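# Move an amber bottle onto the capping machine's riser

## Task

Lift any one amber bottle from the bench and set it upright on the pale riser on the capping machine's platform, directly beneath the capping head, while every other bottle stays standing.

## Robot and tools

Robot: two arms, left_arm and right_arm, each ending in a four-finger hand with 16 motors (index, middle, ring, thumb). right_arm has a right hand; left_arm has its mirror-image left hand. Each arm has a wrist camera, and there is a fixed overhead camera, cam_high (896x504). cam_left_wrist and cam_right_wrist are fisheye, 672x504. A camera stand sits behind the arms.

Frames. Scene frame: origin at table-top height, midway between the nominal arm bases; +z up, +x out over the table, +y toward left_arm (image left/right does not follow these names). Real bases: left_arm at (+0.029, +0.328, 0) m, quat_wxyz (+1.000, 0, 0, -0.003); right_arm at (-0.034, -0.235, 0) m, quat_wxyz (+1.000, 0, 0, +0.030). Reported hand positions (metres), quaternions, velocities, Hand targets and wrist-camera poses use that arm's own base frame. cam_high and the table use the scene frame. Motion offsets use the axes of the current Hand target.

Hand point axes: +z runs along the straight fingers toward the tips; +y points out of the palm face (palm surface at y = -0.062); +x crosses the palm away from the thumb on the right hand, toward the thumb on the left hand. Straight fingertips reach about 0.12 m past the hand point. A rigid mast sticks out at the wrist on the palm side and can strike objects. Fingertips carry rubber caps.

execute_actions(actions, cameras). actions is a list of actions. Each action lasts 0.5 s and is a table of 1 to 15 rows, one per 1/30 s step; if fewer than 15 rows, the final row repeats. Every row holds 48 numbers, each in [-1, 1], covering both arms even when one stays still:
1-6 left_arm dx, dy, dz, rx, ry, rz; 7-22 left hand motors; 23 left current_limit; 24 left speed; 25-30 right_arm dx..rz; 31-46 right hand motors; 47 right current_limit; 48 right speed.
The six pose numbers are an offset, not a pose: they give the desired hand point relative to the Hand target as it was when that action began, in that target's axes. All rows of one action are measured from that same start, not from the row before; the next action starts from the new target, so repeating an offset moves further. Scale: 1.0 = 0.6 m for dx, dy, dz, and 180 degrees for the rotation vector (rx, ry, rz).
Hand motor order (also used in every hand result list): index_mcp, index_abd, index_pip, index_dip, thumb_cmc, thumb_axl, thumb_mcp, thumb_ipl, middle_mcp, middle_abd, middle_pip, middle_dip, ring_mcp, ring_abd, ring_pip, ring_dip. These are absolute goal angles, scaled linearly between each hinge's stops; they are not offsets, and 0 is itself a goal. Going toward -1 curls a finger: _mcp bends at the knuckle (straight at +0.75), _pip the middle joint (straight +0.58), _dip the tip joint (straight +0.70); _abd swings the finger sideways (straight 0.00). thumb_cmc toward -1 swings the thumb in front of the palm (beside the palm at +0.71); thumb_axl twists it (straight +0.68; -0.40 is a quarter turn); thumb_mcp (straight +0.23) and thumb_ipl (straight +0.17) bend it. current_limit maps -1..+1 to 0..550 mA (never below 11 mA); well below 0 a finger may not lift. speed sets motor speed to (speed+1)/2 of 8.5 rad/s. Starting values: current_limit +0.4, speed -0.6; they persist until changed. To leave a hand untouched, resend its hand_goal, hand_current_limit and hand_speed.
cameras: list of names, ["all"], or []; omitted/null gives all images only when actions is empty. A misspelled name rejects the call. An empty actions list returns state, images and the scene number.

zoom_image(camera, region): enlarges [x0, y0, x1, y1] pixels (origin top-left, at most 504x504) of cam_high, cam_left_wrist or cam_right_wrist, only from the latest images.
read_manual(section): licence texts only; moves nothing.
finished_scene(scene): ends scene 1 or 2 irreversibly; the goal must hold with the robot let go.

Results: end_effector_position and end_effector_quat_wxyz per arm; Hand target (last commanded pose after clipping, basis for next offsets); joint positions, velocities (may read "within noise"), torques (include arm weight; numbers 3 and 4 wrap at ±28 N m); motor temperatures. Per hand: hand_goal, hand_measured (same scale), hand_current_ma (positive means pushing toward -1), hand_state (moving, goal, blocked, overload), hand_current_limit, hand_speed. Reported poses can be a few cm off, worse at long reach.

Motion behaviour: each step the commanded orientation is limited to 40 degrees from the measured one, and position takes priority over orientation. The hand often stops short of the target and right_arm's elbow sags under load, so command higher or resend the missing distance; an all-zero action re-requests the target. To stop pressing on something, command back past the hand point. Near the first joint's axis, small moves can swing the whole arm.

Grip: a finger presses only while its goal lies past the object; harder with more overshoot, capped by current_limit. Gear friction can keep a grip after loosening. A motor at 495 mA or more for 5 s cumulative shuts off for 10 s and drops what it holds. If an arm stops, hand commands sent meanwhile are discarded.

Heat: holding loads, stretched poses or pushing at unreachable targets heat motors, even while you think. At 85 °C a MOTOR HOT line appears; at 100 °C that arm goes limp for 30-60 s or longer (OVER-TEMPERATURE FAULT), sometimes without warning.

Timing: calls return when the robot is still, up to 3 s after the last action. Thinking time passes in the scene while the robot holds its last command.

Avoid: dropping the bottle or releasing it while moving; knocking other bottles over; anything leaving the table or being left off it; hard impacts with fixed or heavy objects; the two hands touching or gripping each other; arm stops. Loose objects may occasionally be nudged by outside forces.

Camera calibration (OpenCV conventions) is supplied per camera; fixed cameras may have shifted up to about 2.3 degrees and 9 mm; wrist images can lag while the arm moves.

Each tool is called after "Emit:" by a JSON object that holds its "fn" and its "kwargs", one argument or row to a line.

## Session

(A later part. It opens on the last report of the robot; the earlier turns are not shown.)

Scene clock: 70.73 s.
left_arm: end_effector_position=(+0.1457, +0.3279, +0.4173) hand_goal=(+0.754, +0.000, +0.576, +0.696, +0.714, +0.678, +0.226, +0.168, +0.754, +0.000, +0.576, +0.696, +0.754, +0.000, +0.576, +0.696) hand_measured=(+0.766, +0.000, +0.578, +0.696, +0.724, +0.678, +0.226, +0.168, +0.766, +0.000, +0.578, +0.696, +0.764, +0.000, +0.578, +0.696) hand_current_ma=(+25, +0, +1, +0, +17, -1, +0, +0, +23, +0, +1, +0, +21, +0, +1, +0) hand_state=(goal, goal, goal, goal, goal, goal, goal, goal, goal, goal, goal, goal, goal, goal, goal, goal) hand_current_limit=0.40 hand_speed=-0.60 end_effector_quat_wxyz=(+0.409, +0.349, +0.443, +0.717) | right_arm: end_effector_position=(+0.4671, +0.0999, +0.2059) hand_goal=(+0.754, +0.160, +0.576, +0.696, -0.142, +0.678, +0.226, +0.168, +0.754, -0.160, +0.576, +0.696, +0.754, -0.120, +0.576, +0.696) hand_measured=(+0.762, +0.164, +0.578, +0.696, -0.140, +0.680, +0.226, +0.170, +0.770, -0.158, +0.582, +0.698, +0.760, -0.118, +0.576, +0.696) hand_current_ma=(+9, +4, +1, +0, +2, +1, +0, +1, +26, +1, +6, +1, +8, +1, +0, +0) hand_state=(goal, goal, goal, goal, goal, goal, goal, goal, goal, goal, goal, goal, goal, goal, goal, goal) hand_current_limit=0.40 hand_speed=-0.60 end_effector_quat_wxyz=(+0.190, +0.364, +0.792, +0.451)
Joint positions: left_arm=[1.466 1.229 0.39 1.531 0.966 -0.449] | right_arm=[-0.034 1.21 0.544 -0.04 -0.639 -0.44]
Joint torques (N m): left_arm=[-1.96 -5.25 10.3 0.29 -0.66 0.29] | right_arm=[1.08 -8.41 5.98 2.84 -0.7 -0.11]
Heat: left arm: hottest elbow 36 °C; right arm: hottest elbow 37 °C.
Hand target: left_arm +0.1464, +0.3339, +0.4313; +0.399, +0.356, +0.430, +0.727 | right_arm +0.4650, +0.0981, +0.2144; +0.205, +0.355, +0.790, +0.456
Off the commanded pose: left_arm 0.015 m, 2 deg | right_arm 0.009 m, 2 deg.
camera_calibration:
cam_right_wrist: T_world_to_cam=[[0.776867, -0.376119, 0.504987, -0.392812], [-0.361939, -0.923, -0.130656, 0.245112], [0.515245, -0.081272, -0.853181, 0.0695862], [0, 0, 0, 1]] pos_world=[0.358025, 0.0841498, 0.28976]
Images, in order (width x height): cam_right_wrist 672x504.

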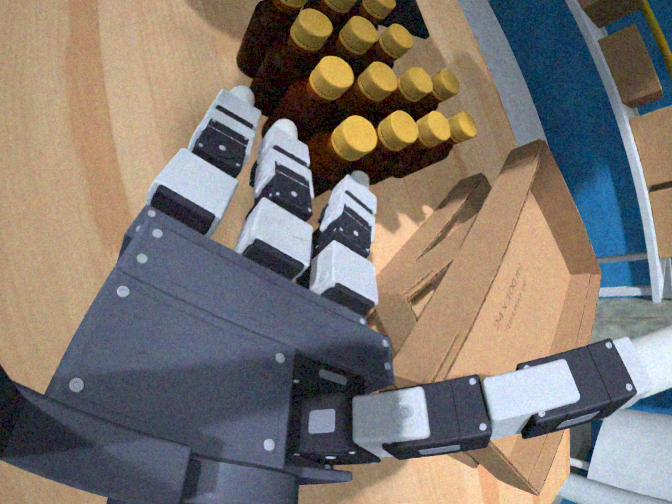

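Emit:
{"fn": "execute_actions", "kwargs": {
  "actions": [
    [[0.0,0,0,0,0,0,0.754,0,0.576,0.696,0.714,0.678,0.226,0.168,0.754,0,0.576,0.696,0.754,0,0.576,0.696,0.4,-0.6,0,0,0,0,0,0,0.754,0.06,0.576,0.696,-0.143,0.678,0.226,0.168,0.754,-0.06,0.576,0.696,0.754,-0.12,0.576,0.696,0.4,-0.85]],
    [[0.0,0,0,0,0,0,0.754,0,0.576,0.696,0.714,0.678,0.226,0.168,0.754,0,0.576,0.696,0.754,0,0.576,0.696,0.4,-0.6,0,0,0,0,0,0,0.754,0.0,0.576,0.696,-0.143,0.678,0.226,0.168,0.754,-0.0,0.576,0.696,0.754,-0.12,0.576,0.696,0.4,-0.85]]
  ],
  "cameras": ["cam_right_wrist"]
}}

Emit:
{"fn": "zoom_image", "kwargs": {
  "camera": "cam_right_wrist",
  "region": [240, 40, 440, 240]
}}

Scene clock: 73.93 s.
left_arm: end_effector_position=(+0.1457, +0.3279, +0.4173) hand_goal=(+0.754, +0.000, +0.576, +0.696, +0.714, +0.678, +0.226, +0.168, +0.754, +0.000, +0.576, +0.696, +0.754, +0.000, +0.576, +0.696) hand_measured=(+0.766, +0.000, +0.578, +0.696, +0.724, +0.678, +0.226, +0.168, +0.766, +0.000, +0.578, +0.696, +0.764, +0.000, +0.578, +0.696) hand_current_ma=(+25, +0, +1, +0, +17, -1, +0, +0, +23, +0, +1, +0, +21, +0, +1, +0) hand_state=(goal, goal, goal, goal, goal, goal, goal, goal, goal, goal, goal, goal, goal, goal, goal, goal) hand_current_limit=0.40 hand_speed=-0.60 end_effector_quat_wxyz=(+0.409, +0.349, +0.443, +0.717) | right_arm: end_effector_position=(+0.4672, +0.0993, +0.2060) hand_goal=(+0.754, +0.000, +0.576, +0.696, -0.142, +0.678, +0.226, +0.168, +0.754, +0.000, +0.576, +0.696, +0.754, -0.120, +0.576, +0.696) hand_measured=(+0.762, +0.112, +0.578, +0.696, -0.140, +0.680, +0.226, +0.170, +0.770, -0.096, +0.582, +0.698, +0.760, -0.118, +0.576, +0.696) hand_current_ma=(+10, +300, +1, +0, +2, +1, +0, +1, +26, -243, +6, +1, +8, +1, +0, +0) hand_state=(goal, blocked, goal, goal, goal, goal, goal, goal, goal, blocked, goal, goal, goal, goal, goal, goal) hand_current_limit=0.40 hand_speed=-0.85 end_effector_quat_wxyz=(+0.191, +0.365, +0.792, +0.451)
Joint positions: left_arm=[1.466 1.229 0.39 1.531 0.966 -0.449] | right_arm=[-0.035 1.21 0.544 -0.04 -0.64 -0.44]
Joint torques (N m): left_arm=[-1.96 -5.19 10.3 0.29 -0.66 0.29] | right_arm=[1.38 -8.64 6.02 2.91 -0.66 -0.11]
Heat: left arm: hottest elbow 36 °C; right arm: hottest elbow 37 °C.
Hand target: left_arm +0.1464, +0.3339, +0.4313; +0.399, +0.356, +0.430, +0.727 | right_arm +0.4650, +0.0980, +0.2144; +0.205, +0.355, +0.790, +0.456
Off the commanded pose: left_arm 0.015 m, 2 deg | right_arm 0.009 m, 2 deg.
camera_calibration:
cam_right_wrist: T_world_to_cam=[[0.77652, -0.377095, 0.504794, -0.392853], [-0.362772, -0.922602, -0.13116, 0.245005], [0.515183, -0.0812766, -0.853218, 0.0695192], [0, 0, 0, 1]] pos_world=[0.358124, 0.0835498, 0.28976]
Images, in order (width x height): cam_right_wrist 672x504.

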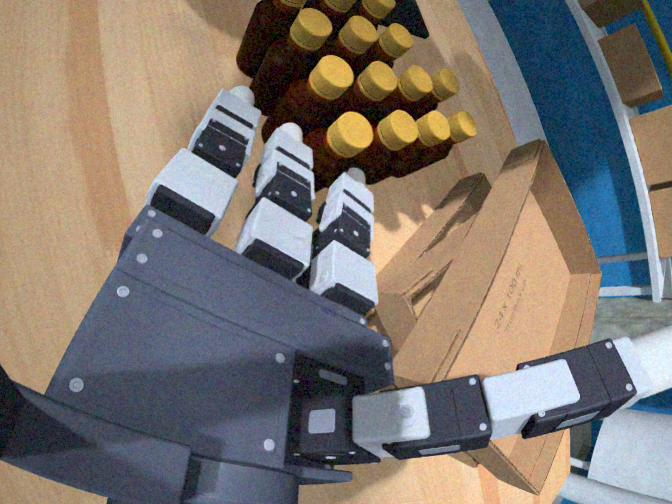

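Scaled by 2.520 from the camera's 672x504 image, which has a finer 960x720 frame.

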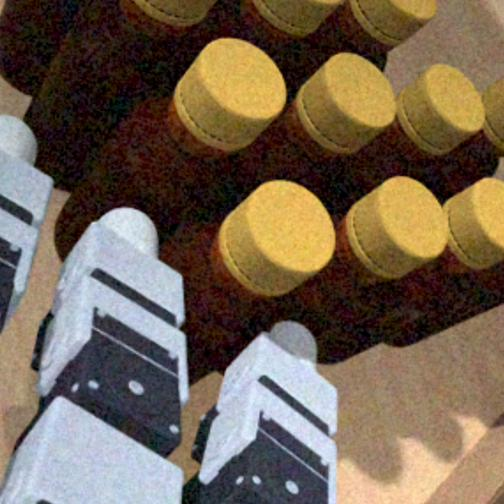

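Emit:
{"fn": "execute_actions", "kwargs": {
  "actions": [
    [[0.0,0,0,0,0,0,0.754,0,0.576,0.696,0.714,0.678,0.226,0.168,0.754,0,0.576,0.696,0.754,0,0.576,0.696,0.4,-0.6,0,0,0,0,0,0,0.754,-0.04,0.576,0.696,-0.143,0.678,0.226,0.168,0.754,0.04,0.576,0.696,0.754,-0.12,0.576,0.696,0.4,-0.85]],
    [[0.0,0,0,0,0,0,0.754,0,0.576,0.696,0.714,0.678,0.226,0.168,0.754,0,0.576,0.696,0.754,0,0.576,0.696,0.4,-0.6,0,0.0577,-0.0333,0,0,0,0.754,-0.04,0.576,0.696,-0.143,0.678,0.226,0.168,0.754,0.04,0.576,0.696,0.754,-0.12,0.576,0.696,0.4,-0.85]]
  ],
  "cameras": ["cam_right_wrist", "cam_high"]
}}

Emit:
{"fn": "zoom_image", "kwargs": {
  "camera": "cam_right_wrist",
  "region": [240, 40, 440, 240]
}}

Scene clock: 75.90 s.
left_arm: end_effector_position=(+0.1457, +0.3279, +0.4173) hand_goal=(+0.754, +0.000, +0.576, +0.696, +0.714, +0.678, +0.226, +0.168, +0.754, +0.000, +0.576, +0.696, +0.754, +0.000, +0.576, +0.696) hand_measured=(+0.766, +0.000, +0.578, +0.696, +0.724, +0.678, +0.226, +0.168, +0.766, +0.000, +0.578, +0.696, +0.764, +0.000, +0.578, +0.696) hand_current_ma=(+25, +0, +1, +0, +17, -1, +0, +0, +23, +0, +1, +0, +21, +0, +1, +0) hand_state=(goal, goal, goal, goal, goal, goal, goal, goal, goal, goal, goal, goal, goal, goal, goal, goal) hand_current_limit=0.40 hand_speed=-0.60 end_effector_quat_wxyz=(+0.409, +0.349, +0.443, +0.717) | right_arm: end_effector_position=(+0.4521, +0.0997, +0.2115) hand_goal=(+0.754, -0.040, +0.576, +0.696, -0.142, +0.678, +0.226, +0.168, +0.754, +0.040, +0.576, +0.696, +0.754, -0.120, +0.576, +0.696) hand_measured=(+0.776, +0.112, +0.584, +0.700, -0.140, +0.680, +0.226, +0.170, +0.784, -0.092, +0.590, +0.702, +0.760, -0.118, +0.576, +0.696) hand_current_ma=(+41, +385, +10, +3, +2, +1, -1, +1, +64, -378, +19, +6, +8, +1, +0, +0) hand_state=(blocked, blocked, goal, goal, goal, goal, goal, goal, blocked, blocked, goal, goal, goal, goal, goal, goal) hand_current_limit=0.40 hand_speed=-0.85 end_effector_quat_wxyz=(+0.169, +0.377, +0.797, +0.441)
Joint positions: left_arm=[1.466 1.229 0.39 1.531 0.966 -0.449] | right_arm=[-0.035 1.135 0.544 -0.169 -0.639 -0.44]
Joint torques (N m): left_arm=[-1.96 -5.19 10.29 0.29 -0.66 0.3] | right_arm=[1.14 -9.29 10.54 1.84 -0.72 -0.11]
Heat: left arm: hottest elbow 36 °C; right arm: hottest elbow 37 °C.
Hand target: left_arm +0.1464, +0.3339, +0.4313; +0.399, +0.356, +0.430, +0.727 | right_arm +0.4651, +0.0980, +0.2543; +0.205, +0.355, +0.790, +0.456
Off the commanded pose: left_arm 0.015 m, 2 deg | right_arm 0.045 m, 5 deg.
camera_calibration:
cam_right_wrist: T_world_to_cam=[[0.802184, -0.378324, 0.461922, -0.386127], [-0.370144, -0.922143, -0.112454, 0.239927], [0.468502, -0.0807693, -0.879763, 0.108737], [0, 0, 0, 1]] pos_world=[0.347609, 0.0839488, 0.301004]
Images, in order (width x height): cam_high 896x504, cam_right_wrist 672x504.

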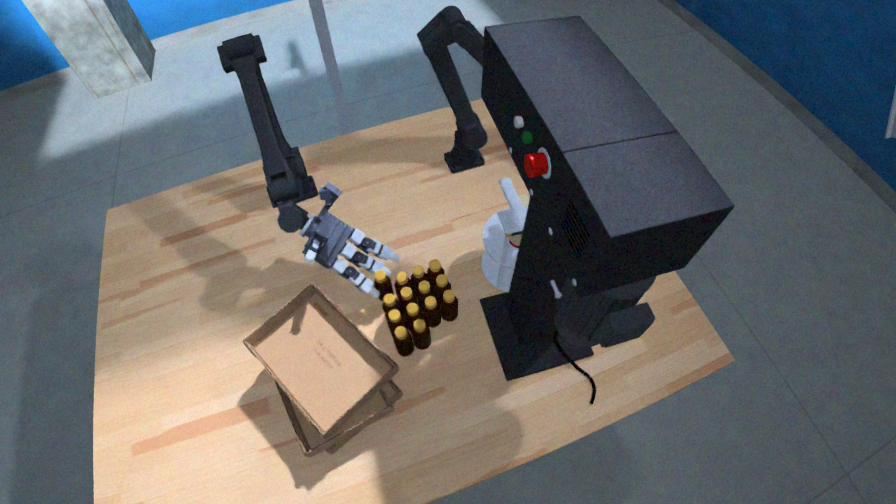

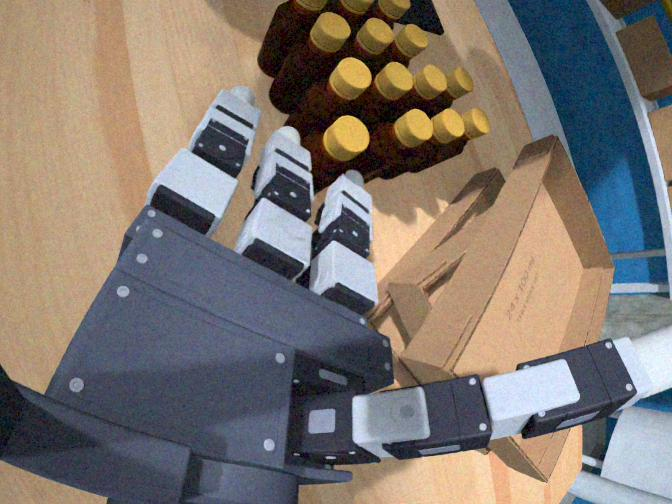

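Scaled by 2.520 from the camera's 672x504 image, which has a finer 960x720 frame.

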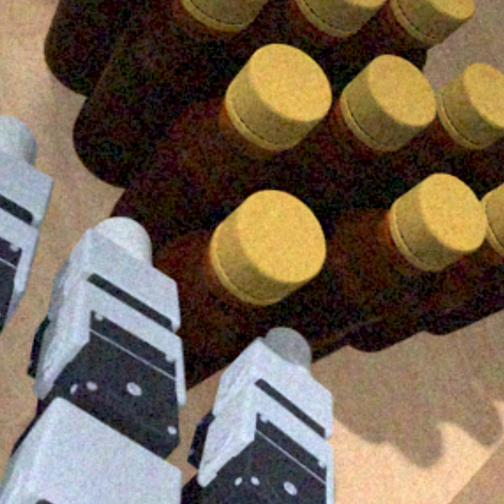

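Emit:
{"fn": "execute_actions", "kwargs": {
  "actions": [
    [[0.0,0,0,0,0,0,0.754,0,0.576,0.696,0.714,0.678,0.226,0.168,0.754,0,0.576,0.696,0.754,0,0.576,0.696,0.4,-0.6,0,0.0577,-0.0333,0,0,0,0.754,-0.04,0.576,0.696,-0.143,0.678,0.226,0.168,0.754,0.04,0.576,0.696,0.754,-0.12,0.576,0.696,0.4,-0.85]]
  ],
  "cameras": ["cam_right_wrist", "cam_high"]
}}

Emit:
{"fn": "zoom_image", "kwargs": {
  "camera": "cam_right_wrist",
  "region": [240, 40, 440, 240]
}}

Scene clock: 77.03 s.
left_arm: end_effector_position=(+0.1457, +0.3279, +0.4173) hand_goal=(+0.754, +0.000, +0.576, +0.696, +0.714, +0.678, +0.226, +0.168, +0.754, +0.000, +0.576, +0.696, +0.754, +0.000, +0.576, +0.696) hand_measured=(+0.766, +0.000, +0.578, +0.696, +0.724, +0.678, +0.226, +0.168, +0.766, +0.000, +0.578, +0.696, +0.764, +0.000, +0.578, +0.696) hand_current_ma=(+25, +0, +1, +0, +17, -1, +0, +0, +23, +0, +1, +0, +21, +0, +1, +0) hand_state=(goal, goal, goal, goal, goal, goal, goal, goal, goal, goal, goal, goal, goal, goal, goal, goal) hand_current_limit=0.40 hand_speed=-0.60 end_effector_quat_wxyz=(+0.409, +0.349, +0.443, +0.717) | right_arm: end_effector_position=(+0.4454, +0.0996, +0.2367) hand_goal=(+0.754, -0.040, +0.576, +0.696, -0.142, +0.678, +0.226, +0.168, +0.754, +0.040, +0.576, +0.696, +0.754, -0.120, +0.576, +0.696) hand_measured=(+0.780, +0.112, +0.588, +0.700, -0.140, +0.680, +0.226, +0.170, +0.788, -0.092, +0.592, +0.702, +0.760, -0.118, +0.576, +0.696) hand_current_ma=(+52, +385, +17, +4, +2, +1, -1, +1, +76, -375, +24, +8, +8, +1, +0, +0) hand_state=(blocked, blocked, goal, goal, goal, goal, goal, goal, blocked, blocked, goal, goal, goal, goal, goal, goal) hand_current_limit=0.40 hand_speed=-0.85 end_effector_quat_wxyz=(+0.159, +0.384, +0.799, +0.436)
Joint positions: left_arm=[1.466 1.229 0.39 1.531 0.966 -0.449] | right_arm=[-0.035 1.06 0.588 -0.315 -0.636 -0.44]
Joint torques (N m): left_arm=[-1.96 -5.25 10.29 0.29 -0.66 0.3] | right_arm=[1.44 -7.94 13 2.09 -0.83 -0.11]
Heat: left arm: hottest elbow 36 °C; right arm: hottest elbow 37 °C.
Hand target: left_arm +0.1464, +0.3339, +0.4313; +0.399, +0.356, +0.430, +0.727 | right_arm +0.4650, +0.0980, +0.2943; +0.205, +0.355, +0.790, +0.456
Off the commanded pose: left_arm 0.015 m, 2 deg | right_arm 0.061 m, 7 deg.
camera_calibration:
cam_right_wrist: T_world_to_cam=[[0.813474, -0.379321, 0.44088, -0.392448], [-0.374445, -0.921617, -0.102041, 0.239695], [0.445028, -0.0820777, -0.891747, 0.147513], [0, 0, 0, 1]] pos_world=[0.343351, 0.0841511, 0.329025]
Images, in order (width x height): cam_high 896x504, cam_right_wrist 672x504.

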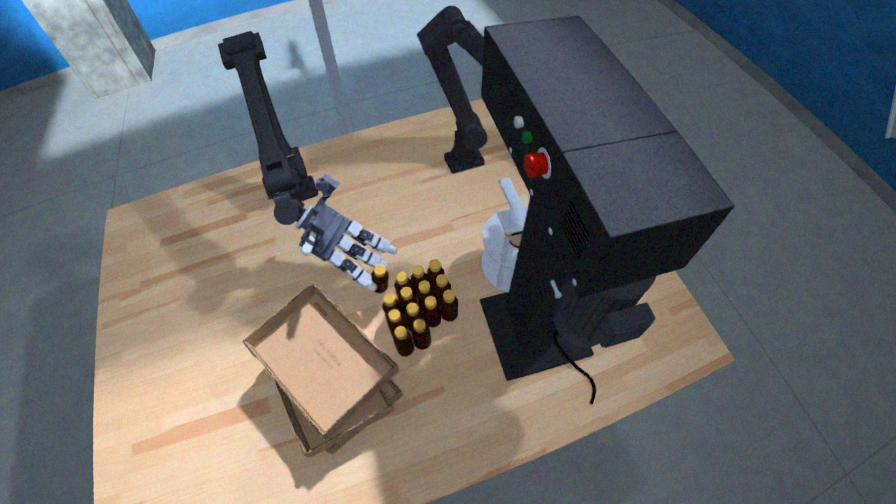

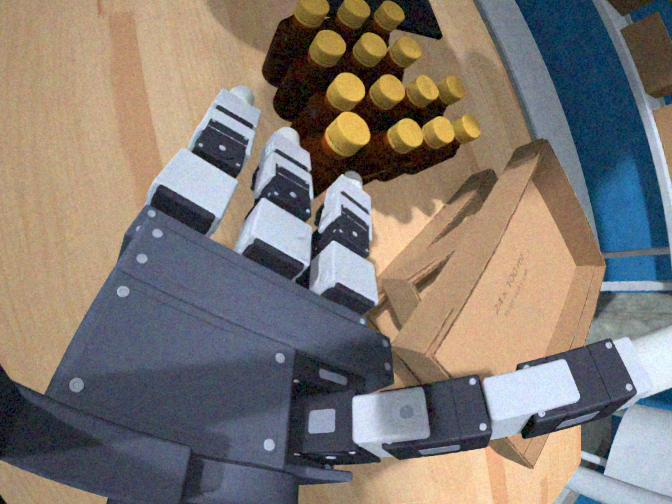

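Scaled by 2.520 from the camera's 672x504 image, which has a finer 960x720 frame.

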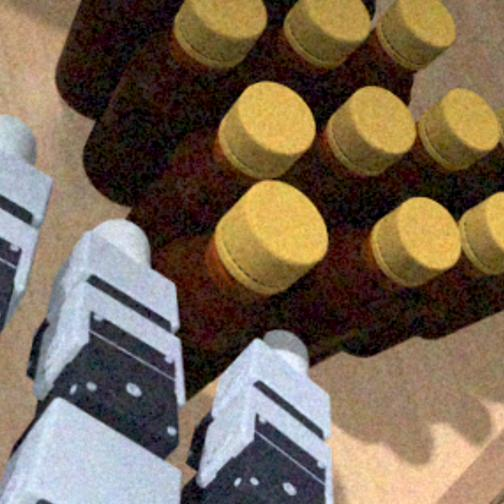

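Emit:
{"fn": "execute_actions", "kwargs": {
  "actions": [
    [[0.0,0,0,0,0,0,0.754,0,0.576,0.696,0.714,0.678,0.226,0.168,0.754,0,0.576,0.696,0.754,0,0.576,0.696,0.4,-0.6,0,0.0577,-0.0333,0,0,0,0.754,-0.04,0.576,0.696,-0.143,0.678,0.226,0.168,0.754,0.04,0.576,0.696,0.754,-0.12,0.576,0.696,0.4,-0.85]],
    [[0.0,0,0,0,0,0,0.754,0,0.576,0.696,0.714,0.678,0.226,0.168,0.754,0,0.576,0.696,0.754,0,0.576,0.696,0.4,-0.6,0,0.0577,-0.0333,0,0,0,0.754,-0.04,0.576,0.696,-0.143,0.678,0.226,0.168,0.754,0.04,0.576,0.696,0.754,-0.12,0.576,0.696,0.4,-0.85]]
  ],
  "cameras": ["cam_right_wrist", "cam_high"]
}}

Scene clock: 79.13 s.
left_arm: end_effector_position=(+0.1457, +0.3279, +0.4173) hand_goal=(+0.754, +0.000, +0.576, +0.696, +0.714, +0.678, +0.226, +0.168, +0.754, +0.000, +0.576, +0.696, +0.754, +0.000, +0.576, +0.696) hand_measured=(+0.766, +0.000, +0.578, +0.696, +0.724, +0.678, +0.226, +0.168, +0.766, +0.000, +0.578, +0.696, +0.764, +0.000, +0.578, +0.696) hand_current_ma=(+25, +0, +1, +0, +17, -1, +0, +0, +23, +0, +1, +0, +21, +0, +1, +0) hand_state=(goal, goal, goal, goal, goal, goal, goal, goal, goal, goal, goal, goal, goal, goal, goal, goal) hand_current_limit=0.40 hand_speed=-0.60 end_effector_quat_wxyz=(+0.409, +0.349, +0.443, +0.717) | right_arm: end_effector_position=(+0.4525, +0.0992, +0.3123) hand_goal=(+0.754, -0.040, +0.576, +0.696, -0.142, +0.678, +0.226, +0.168, +0.754, +0.040, +0.576, +0.696, +0.754, -0.120, +0.576, +0.696) hand_measured=(+0.782, +0.112, +0.588, +0.700, -0.140, +0.680, +0.226, +0.170, +0.790, -0.092, +0.592, +0.704, +0.760, -0.118, +0.576, +0.696) hand_current_ma=(+55, +385, +18, +5, +2, +1, -1, +1, +78, -375, +25, +8, +8, +1, +0, +0) hand_state=(blocked, blocked, goal, goal, goal, goal, goal, goal, blocked, blocked, goal, goal, goal, goal, goal, goal) hand_current_limit=0.40 hand_speed=-0.85 end_effector_quat_wxyz=(+0.159, +0.384, +0.799, +0.435)
Joint positions: left_arm=[1.466 1.229 0.39 1.531 0.966 -0.449] | right_arm=[-0.035 0.992 0.759 -0.555 -0.635 -0.44]
Joint torques (N m): left_arm=[-1.96 -5.25 10.29 0.29 -0.66 0.3] | right_arm=[1.32 -7.65 14 2 -0.87 -0.12]
Heat: left arm: hottest elbow 36 °C; right arm: hottest elbow 37 °C.
Hand target: left_arm +0.1464, +0.3339, +0.4313; +0.399, +0.356, +0.430, +0.727 | right_arm +0.4651, +0.0981, +0.3744; +0.205, +0.355, +0.790, +0.456
Off the commanded pose: left_arm 0.015 m, 2 deg | right_arm 0.063 m, 7 deg.
camera_calibration:
cam_right_wrist: T_world_to_cam=[[0.813876, -0.37968, 0.439828, -0.43148], [-0.375368, -0.92138, -0.100781, 0.249636], [0.443514, -0.0830737, -0.892409, 0.212672], [0, 0, 0, 1]] pos_world=[0.350554, 0.0838528, 0.404726]
Images, in order (width x height): cam_high 896x504, cam_right_wrist 672x504.

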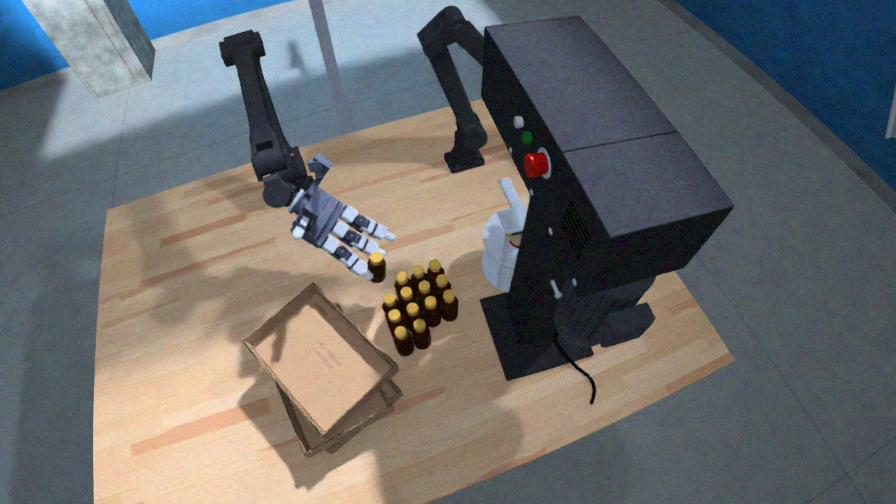

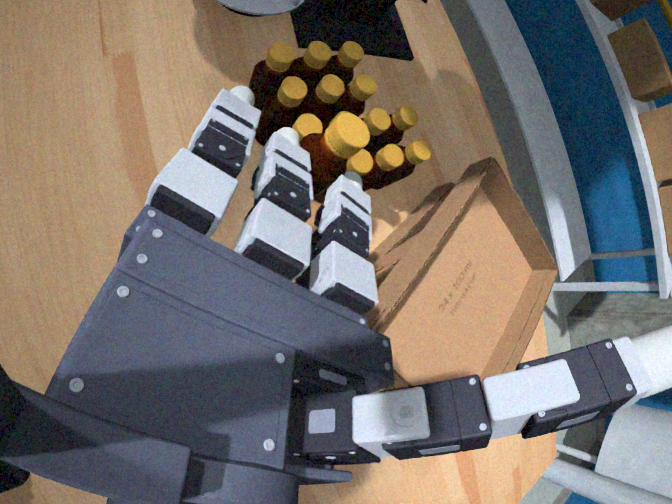

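Emit:
{"fn": "execute_actions", "kwargs": {
  "actions": [
    [[0.0,0,0,0,0,0,0.754,0,0.576,0.696,0.714,0.678,0.226,0.168,0.754,0,0.576,0.696,0.754,0,0.576,0.696,0.4,-0.6,0,0.0722,-0.0417,0,0,0,0.754,-0.04,0.576,0.696,-0.143,0.678,0.226,0.168,0.754,0.04,0.576,0.696,0.754,-0.12,0.576,0.696,0.4,-0.85]],
    [[0.0,0,0,0,0,0,0.754,0,0.576,0.696,0.714,0.678,0.226,0.168,0.754,0,0.576,0.696,0.754,0,0.576,0.696,0.4,-0.6,0,0.0722,-0.0417,0,0,0,0.754,-0.04,0.576,0.696,-0.143,0.678,0.226,0.168,0.754,0.04,0.576,0.696,0.754,-0.12,0.576,0.696,0.4,-0.85]],
    [[0.0,0,0,0,0,0,0.754,0,0.576,0.696,0.714,0.678,0.226,0.168,0.754,0,0.576,0.696,0.754,0,0.576,0.696,0.4,-0.6,0,0.0722,-0.0417,0,0,0,0.754,-0.04,0.576,0.696,-0.143,0.678,0.226,0.168,0.754,0.04,0.576,0.696,0.754,-0.12,0.576,0.696,0.4,-0.85]],
    [[0.0,0,0,0,0,0,0.754,0,0.576,0.696,0.714,0.678,0.226,0.168,0.754,0,0.576,0.696,0.754,0,0.576,0.696,0.4,-0.6,0.0872,0.0331,0.024,0,0,0,0.754,-0.04,0.576,0.696,-0.143,0.678,0.226,0.168,0.754,0.04,0.576,0.696,0.754,-0.12,0.576,0.696,0.4,-0.85]]
  ],
  "cameras": ["cam_right_wrist", "cam_high"]
}}

Scene clock: 83.60 s.
left_arm: end_effector_position=(+0.1457, +0.3279, +0.4173) hand_goal=(+0.754, +0.000, +0.576, +0.696, +0.714, +0.678, +0.226, +0.168, +0.754, +0.000, +0.576, +0.696, +0.754, +0.000, +0.576, +0.696) hand_measured=(+0.766, +0.000, +0.578, +0.696, +0.724, +0.678, +0.226, +0.168, +0.766, +0.000, +0.578, +0.696, +0.764, +0.000, +0.578, +0.696) hand_current_ma=(+25, +0, +1, +0, +17, -1, +0, +0, +23, +0, +1, +0, +21, +0, +1, +0) hand_state=(goal, goal, goal, goal, goal, goal, goal, goal, goal, goal, goal, goal, goal, goal, goal, goal) hand_current_limit=0.40 hand_speed=-0.60 end_effector_quat_wxyz=(+0.409, +0.349, +0.443, +0.717) | right_arm: end_effector_position=(+0.4514, +0.1511, +0.4680) hand_goal=(+0.754, -0.040, +0.576, +0.696, -0.142, +0.678, +0.226, +0.168, +0.754, +0.040, +0.576, +0.696, +0.754, -0.120, +0.576, +0.696) hand_measured=(+0.784, +0.112, +0.590, +0.702, -0.138, +0.680, +0.226, +0.170, +0.796, -0.090, +0.596, +0.706, +0.760, -0.118, +0.576, +0.696) hand_current_ma=(+61, +385, +20, +5, +3, +1, -1, +1, +100, -367, +32, +11, +8, +1, +0, +0) hand_state=(blocked, blocked, goal, goal, goal, goal, goal, goal, blocked, blocked, goal, goal, goal, goal, goal, goal) hand_current_limit=0.40 hand_speed=-0.85 end_effector_quat_wxyz=(+0.158, +0.382, +0.807, +0.422)
Joint positions: left_arm=[1.466 1.229 0.39 1.531 0.966 -0.449] | right_arm=[0.14 0.982 1.169 -0.927 -0.493 -0.324]
Joint torques (N m): left_arm=[-1.96 -5.25 10.29 0.28 -0.66 0.3] | right_arm=[2.08 -8.53 13.5 3.56 -0.61 0.06]
Heat: left arm: hottest elbow 37 °C; right arm: hottest elbow 40 °C.
Hand target: left_arm +0.1464, +0.3339, +0.4313; +0.399, +0.356, +0.430, +0.727 | right_arm +0.4471, +0.1523, +0.5344; +0.205, +0.355, +0.790, +0.456
Off the commanded pose: left_arm 0.015 m, 2 deg | right_arm 0.067 m, 8 deg.
camera_calibration:
cam_right_wrist: T_world_to_cam=[[0.820787, -0.363487, 0.440665, -0.485332], [-0.371951, -0.925559, -0.0706582, 0.297647], [0.433545, -0.105911, -0.894886, 0.365567], [0, 0, 0, 1]] pos_world=[0.350574, 0.137795, 0.562041]
Images, in order (width x height): cam_high 896x504, cam_right_wrist 672x504.

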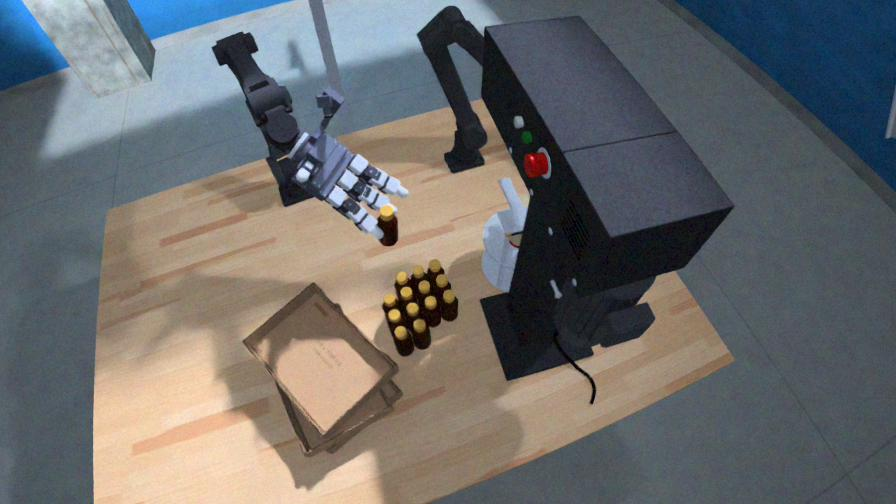

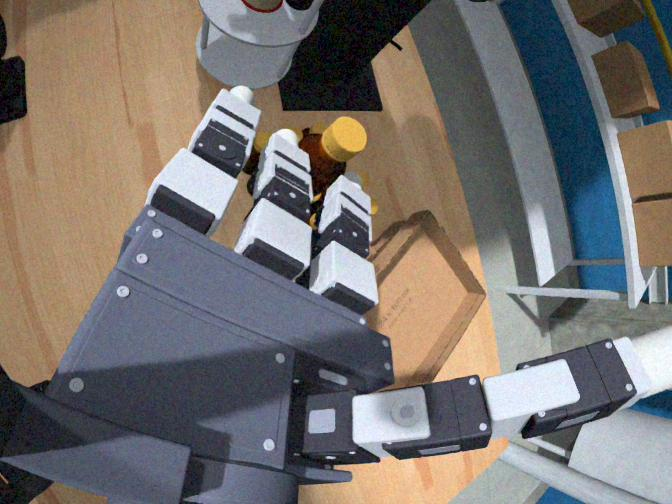

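Emit:
{"fn": "execute_actions", "kwargs": {
  "actions": [
    [[0.0,0,0,0,0,0,0.754,0,0.576,0.696,0.714,0.678,0.226,0.168,0.754,0,0.576,0.696,0.754,0,0.576,0.696,0.4,-0.6,0.0872,0.0331,0.024,-0.0275,0,0,0.754,-0.04,0.576,0.696,-0.143,0.678,0.226,0.168,0.754,0.04,0.576,0.696,0.754,-0.12,0.576,0.696,0.4,-0.85]],
    [[0.0,0,0,0,0,0,0.754,0,0.576,0.696,0.714,0.678,0.226,0.168,0.754,0,0.576,0.696,0.754,0,0.576,0.696,0.4,-0.6,0.0872,0.025,0.024,-0.0275,0,0,0.754,-0.04,0.576,0.696,-0.143,0.678,0.226,0.168,0.754,0.04,0.576,0.696,0.754,-0.12,0.576,0.696,0.4,-0.85]]
  ],
  "cameras": ["cam_right_wrist", "cam_high"]
}}

Scene clock: 87.83 s.
left_arm: end_effector_position=(+0.1457, +0.3279, +0.4173) hand_goal=(+0.754, +0.000, +0.576, +0.696, +0.714, +0.678, +0.226, +0.168, +0.754, +0.000, +0.576, +0.696, +0.754, +0.000, +0.576, +0.696) hand_measured=(+0.766, +0.000, +0.578, +0.696, +0.724, +0.678, +0.226, +0.168, +0.766, +0.000, +0.578, +0.696, +0.764, +0.000, +0.578, +0.696) hand_current_ma=(+25, +0, +1, +0, +17, -1, +0, +0, +23, +0, +1, +0, +21, +0, +1, +0) hand_state=(goal, goal, goal, goal, goal, goal, goal, goal, goal, goal, goal, goal, goal, goal, goal, goal) hand_current_limit=0.40 hand_speed=-0.60 end_effector_quat_wxyz=(+0.409, +0.349, +0.443, +0.717) | right_arm: end_effector_position=(+0.4167, +0.2631, +0.5199) hand_goal=(+0.754, -0.040, +0.576, +0.696, -0.142, +0.678, +0.226, +0.168, +0.754, +0.040, +0.576, +0.696, +0.754, -0.120, +0.576, +0.696) hand_measured=(+0.788, +0.112, +0.592, +0.702, -0.136, +0.680, +0.226, +0.170, +0.804, -0.086, +0.600, +0.708, +0.760, -0.118, +0.576, +0.696) hand_current_ma=(+72, +385, +24, +7, +5, +1, -1, +1, +125, -355, +41, +15, +8, +1, +0, +0) hand_state=(blocked, blocked, goal, goal, goal, goal, goal, goal, blocked, blocked, blocked, goal, goal, goal, goal, goal) hand_current_limit=0.40 hand_speed=-0.85 end_effector_quat_wxyz=(+0.215, +0.348, +0.768, +0.492)
Joint positions: left_arm=[1.466 1.229 0.39 1.531 0.966 -0.449] | right_arm=[0.534 0.948 1.134 -0.629 -0.179 -0.071]
Joint torques (N m): left_arm=[-1.96 -5.25 10.29 0.29 -0.66 0.3] | right_arm=[1.49 -8.06 9.14 4.57 -0.11 0.08]
Motor temperatures (°C): left_arm=[34 27 37 30 32 26] | right_arm=[33 32 41 29 29 25]
Heat: left arm: hottest elbow 37 °C; right arm: hottest elbow 41 °C.
Hand target: left_arm +0.1464, +0.3339, +0.4313; +0.399, +0.356, +0.430, +0.727 | right_arm +0.4090, +0.2584, +0.5517; +0.235, +0.336, +0.748, +0.522
Off the commanded pose: left_arm 0.015 m, 2 deg | right_arm 0.033 m, 5 deg.
camera_calibration:
cam_right_wrist: T_world_to_cam=[[0.727827, -0.409293, 0.550225, -0.445109], [-0.344606, -0.911985, -0.222555, 0.456152], [0.592887, -0.0276294, -0.804812, 0.305069], [0, 0, 0, 1]] pos_world=[0.300284, 0.242252, 0.591952]
Images, in order (width x height): cam_high 896x504, cam_right_wrist 672x504.

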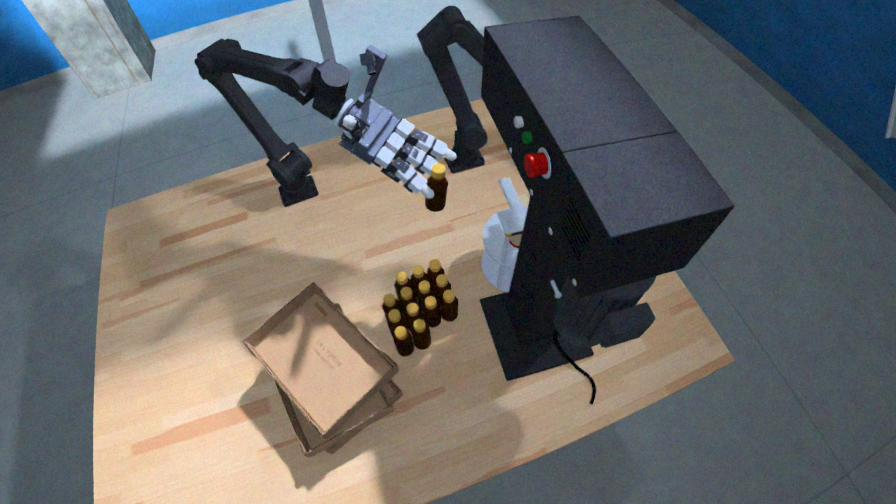

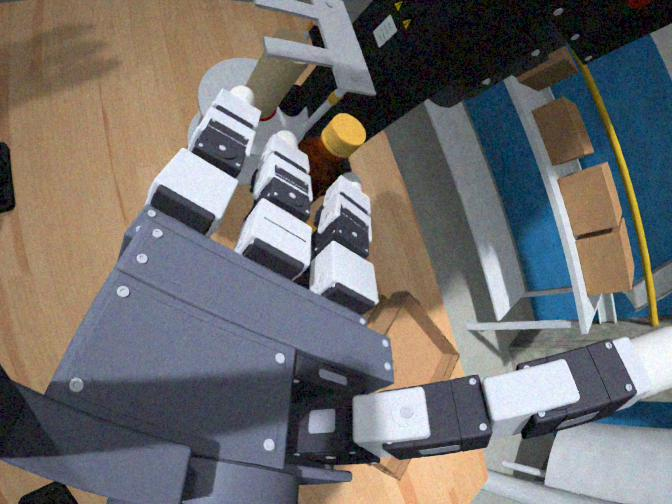

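Emit:
{"fn": "zoom_image", "kwargs": {
  "camera": "cam_right_wrist",
  "region": [180, 0, 420, 200]
}}

Scaled by 2.100 from the camera's 672x504 image, which has a finer 960x720 frame.

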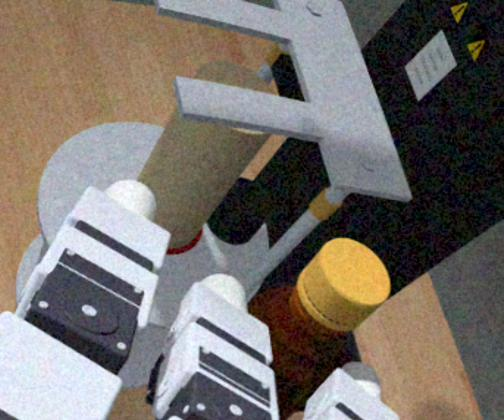

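Emit:
{"fn": "zoom_image", "kwargs": {
  "camera": "cam_high",
  "region": [380, 120, 560, 270]
}}

Scaled by 2.800 from the camera's 896x504 image, which has a finer 1280x720 frame.

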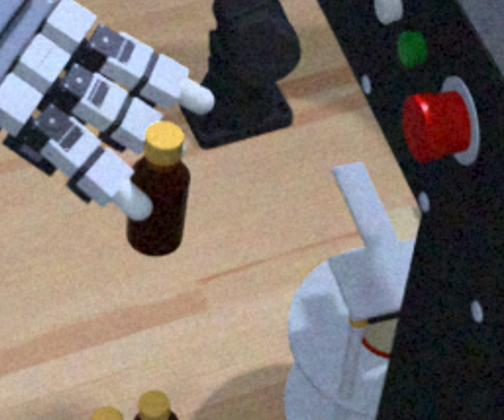

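Emit:
{"fn": "execute_actions", "kwargs": {
  "actions": [
    [[0.0,0,0,0,0,0,0.754,0,0.576,0.696,0.714,0.678,0.226,0.168,0.754,0,0.576,0.696,0.754,0,0.576,0.696,0.4,-0.6,0.088,0.0213,0.0382,0,0,0,0.754,-0.04,0.576,0.696,-0.143,0.678,0.226,0.168,0.754,0.04,0.576,0.696,0.754,-0.12,0.576,0.696,0.4,-0.85]],
    [[0.0,0,0,0,0,0,0.754,0,0.576,0.696,0.714,0.678,0.226,0.168,0.754,0,0.576,0.696,0.754,0,0.576,0.696,0.4,-0.6,0.088,0.0213,0.0382,0,0,0,0.754,-0.04,0.576,0.696,-0.143,0.678,0.226,0.168,0.754,0.04,0.576,0.696,0.754,-0.12,0.576,0.696,0.4,-0.85]]
  ],
  "cameras": ["cam_right_wrist", "cam_high"]
}}

Emit:
{"fn": "zoom_image", "kwargs": {
  "camera": "cam_right_wrist",
  "region": [180, 0, 420, 200]
}}

Emit:
{"fn": "zoom_image", "kwargs": {
  "camera": "cam_high",
  "region": [380, 100, 560, 250]
}}

Scene clock: 93.40 s.
left_arm: end_effector_position=(+0.1457, +0.3279, +0.4173) hand_goal=(+0.754, +0.000, +0.576, +0.696, +0.714, +0.678, +0.226, +0.168, +0.754, +0.000, +0.576, +0.696, +0.754, +0.000, +0.576, +0.696) hand_measured=(+0.766, +0.000, +0.578, +0.696, +0.724, +0.678, +0.226, +0.168, +0.766, +0.000, +0.578, +0.696, +0.764, +0.000, +0.578, +0.696) hand_current_ma=(+25, +0, +1, +0, +17, -1, +0, +0, +23, +0, +1, +0, +21, +0, +1, +0) hand_state=(goal, goal, goal, goal, goal, goal, goal, goal, goal, goal, goal, goal, goal, goal, goal, goal) hand_current_limit=0.40 hand_speed=-0.60 end_effector_quat_wxyz=(+0.409, +0.349, +0.443, +0.717) | right_arm: end_effector_position=(+0.3744, +0.3740, +0.4795) hand_goal=(+0.754, -0.040, +0.576, +0.696, -0.142, +0.678, +0.226, +0.168, +0.754, +0.040, +0.576, +0.696, +0.754, -0.120, +0.576, +0.696) hand_measured=(+0.786, +0.112, +0.592, +0.702, -0.138, +0.680, +0.226, +0.170, +0.804, -0.086, +0.600, +0.708, +0.760, -0.118, +0.576, +0.696) hand_current_ma=(+69, +385, +22, +7, +5, +1, -1, +1, +128, -353, +42, +16, +8, +1, +0, +0) hand_state=(blocked, blocked, goal, goal, goal, goal, goal, goal, blocked, blocked, blocked, goal, goal, goal, goal, goal) hand_current_limit=0.40 hand_speed=-0.85 end_effector_quat_wxyz=(+0.216, +0.343, +0.789, +0.461)
Joint positions: left_arm=[1.466 1.229 0.39 1.531 0.966 -0.449] | right_arm=[0.881 1.053 1.134 -0.588 0.138 0.048]
Joint torques (N m): left_arm=[-1.96 -5.19 10.3 0.29 -0.66 0.3] | right_arm=[1.26 -9.76 15.09 4.36 0.18 0.06]
Heat: left arm: hottest elbow 37 °C; right arm: hottest elbow 42 °C.
Hand target: left_arm +0.1464, +0.3339, +0.4313; +0.399, +0.356, +0.430, +0.727 | right_arm +0.3777, +0.3718, +0.5599; +0.235, +0.336, +0.748, +0.522
Off the commanded pose: left_arm 0.015 m, 2 deg | right_arm 0.081 m, 9 deg.
camera_calibration:
cam_right_wrist: T_world_to_cam=[[0.745095, -0.362495, 0.559848, -0.375312], [-0.340406, -0.928531, -0.14817, 0.502661], [0.573547, -0.0801747, -0.815239, 0.332542], [0, 0, 0, 1]] pos_world=[0.260023, 0.357349, 0.555698]
Images, in order (width x height): cam_high 896x504, cam_right_wrist 672x504.

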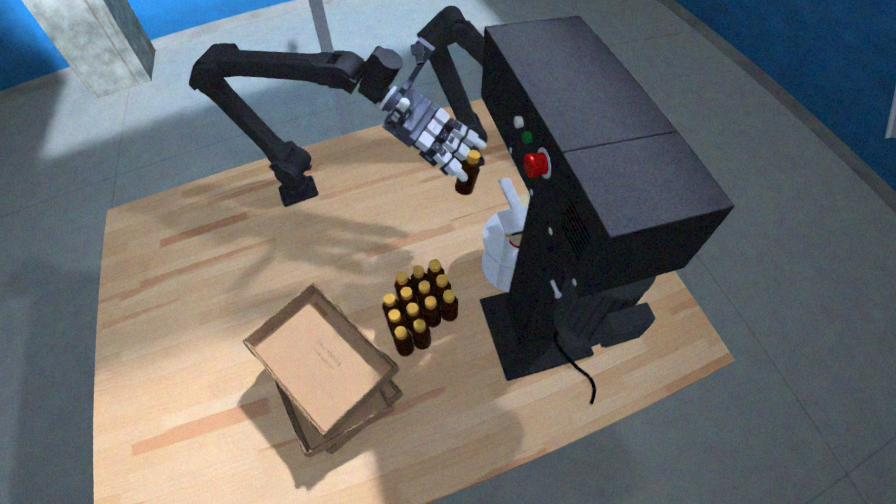

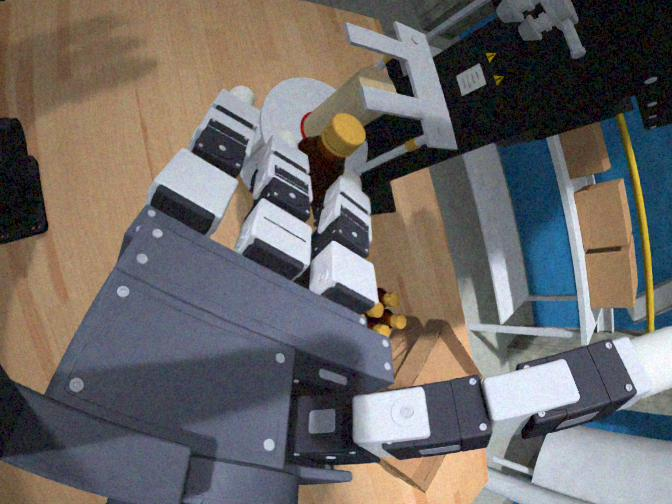

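Scaled by 2.100 from the camera's 672x504 image, which has a finer 960x720 frame.

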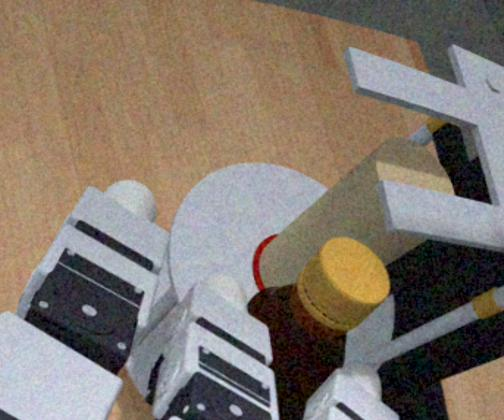

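Scaled by 2.800 from the camera's 896x504 image, which has a finer 1280x720 frame.

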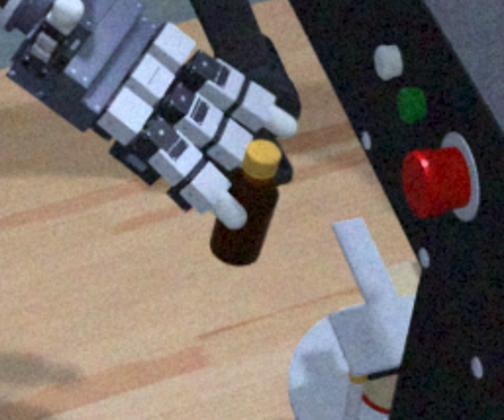

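Emit:
{"fn": "execute_actions", "kwargs": {
  "actions": [
    [[0.0,0,0,0,0,0,0.754,0,0.576,0.696,0.714,0.678,0.226,0.168,0.754,0,0.576,0.696,0.754,0,0.576,0.696,0.4,-0.6,0,0.045,-0.0144,-0.0275,0,0,0.754,-0.04,0.576,0.696,-0.143,0.678,0.226,0.168,0.754,0.04,0.576,0.696,0.754,-0.12,0.576,0.696,0.4,-0.85]],
    [[0.0,0,0,0,0,0,0.754,0,0.576,0.696,0.714,0.678,0.226,0.168,0.754,0,0.576,0.696,0.754,0,0.576,0.696,0.4,-0.6,0,0.045,-0.0144,-0.0275,0,0,0.754,-0.04,0.576,0.696,-0.143,0.678,0.226,0.168,0.754,0.04,0.576,0.696,0.754,-0.12,0.576,0.696,0.4,-0.85]]
  ],
  "cameras": ["cam_right_wrist", "cam_high"]
}}

Emit:
{"fn": "zoom_image", "kwargs": {
  "camera": "cam_high",
  "region": [380, 100, 560, 250]
}}

Emit:
{"fn": "zoom_image", "kwargs": {
  "camera": "cam_right_wrist",
  "region": [240, 0, 480, 200]
}}

Scene clock: 96.07 s.
left_arm: end_effector_position=(+0.1457, +0.3279, +0.4173) hand_goal=(+0.754, +0.000, +0.576, +0.696, +0.714, +0.678, +0.226, +0.168, +0.754, +0.000, +0.576, +0.696, +0.754, +0.000, +0.576, +0.696) hand_measured=(+0.766, +0.000, +0.578, +0.696, +0.724, +0.678, +0.226, +0.168, +0.766, +0.000, +0.578, +0.696, +0.764, +0.000, +0.578, +0.696) hand_current_ma=(+25, +0, +1, +0, +17, -1, +0, +0, +23, +0, +1, +0, +21, +0, +1, +0) hand_state=(goal, goal, goal, goal, goal, goal, goal, goal, goal, goal, goal, goal, goal, goal, goal, goal) hand_current_limit=0.40 hand_speed=-0.60 end_effector_quat_wxyz=(+0.409, +0.349, +0.443, +0.717) | right_arm: end_effector_position=(+0.3768, +0.3758, +0.5318) hand_goal=(+0.754, -0.040, +0.576, +0.696, -0.142, +0.678, +0.226, +0.168, +0.754, +0.040, +0.576, +0.696, +0.754, -0.120, +0.576, +0.696) hand_measured=(+0.786, +0.112, +0.592, +0.702, -0.138, +0.680, +0.226, +0.170, +0.804, -0.086, +0.600, +0.708, +0.762, -0.118, +0.576, +0.696) hand_current_ma=(+69, +385, +22, +7, +5, +1, -1, +1, +128, -353, +42, +16, +8, +1, +0, +0) hand_state=(blocked, blocked, goal, goal, goal, goal, goal, goal, blocked, blocked, blocked, goal, goal, goal, goal, goal) hand_current_limit=0.40 hand_speed=-0.85 end_effector_quat_wxyz=(+0.240, +0.330, +0.745, +0.528)
Joint positions: left_arm=[1.466 1.229 0.39 1.531 0.966 -0.449] | right_arm=[0.881 1.053 1.157 -0.442 0.146 0.042]
Joint torques (N m): left_arm=[-1.96 -5.19 10.29 0.29 -0.66 0.3] | right_arm=[1.14 -8.64 15.73 4.59 0.12 -0.17]
Heat: left arm: hottest elbow 37 °C; right arm: hottest elbow 43 °C.
Hand target: left_arm +0.1464, +0.3339, +0.4313; +0.399, +0.356, +0.430, +0.727 | right_arm +0.3776, +0.3719, +0.6165; +0.263, +0.315, +0.700, +0.585
Off the commanded pose: left_arm 0.015 m, 2 deg | right_arm 0.085 m, 9 deg.
camera_calibration:
cam_right_wrist: T_world_to_cam=[[0.677418, -0.437075, 0.591667, -0.369113], [-0.318643, -0.89931, -0.299512, 0.574191], [0.663002, 0.0143645, -0.74848, 0.2693], [0, 0, 0, 1]] pos_world=[0.254459, 0.351177, 0.591935]
Images, in order (width x height): cam_high 896x504, cam_right_wrist 672x504.

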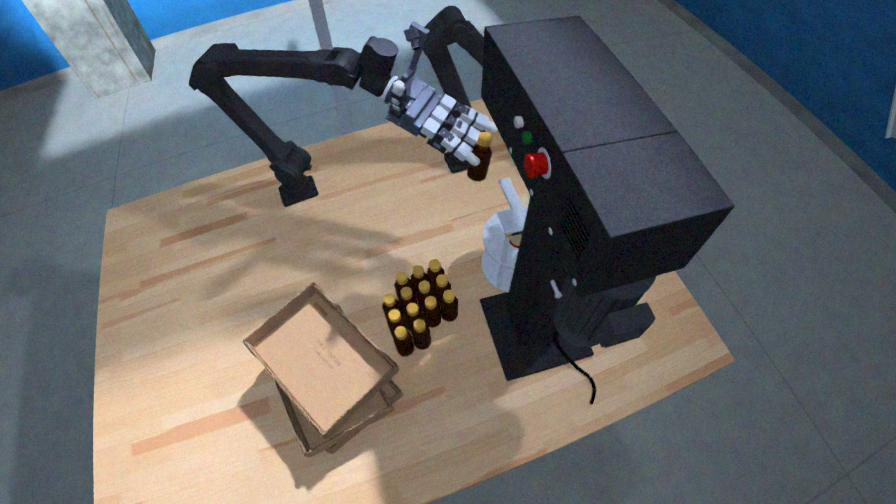

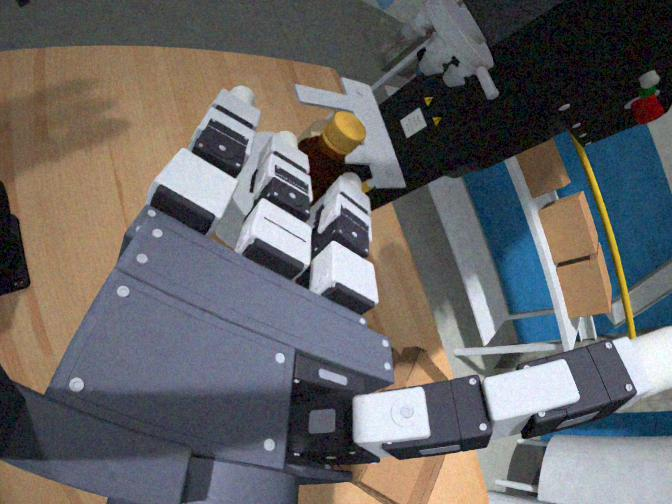

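Scaled by 2.800 from the camera's 896x504 image, which has a finer 1280x720 frame.

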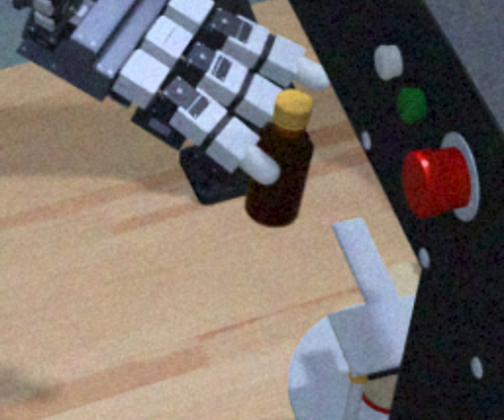

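Scaled by 2.100 from the camera's 672x504 image, which has a finer 960x720 frame.

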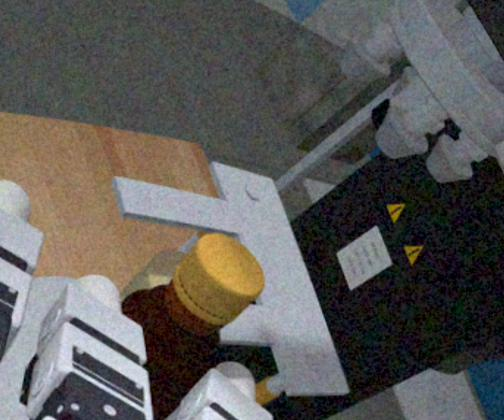

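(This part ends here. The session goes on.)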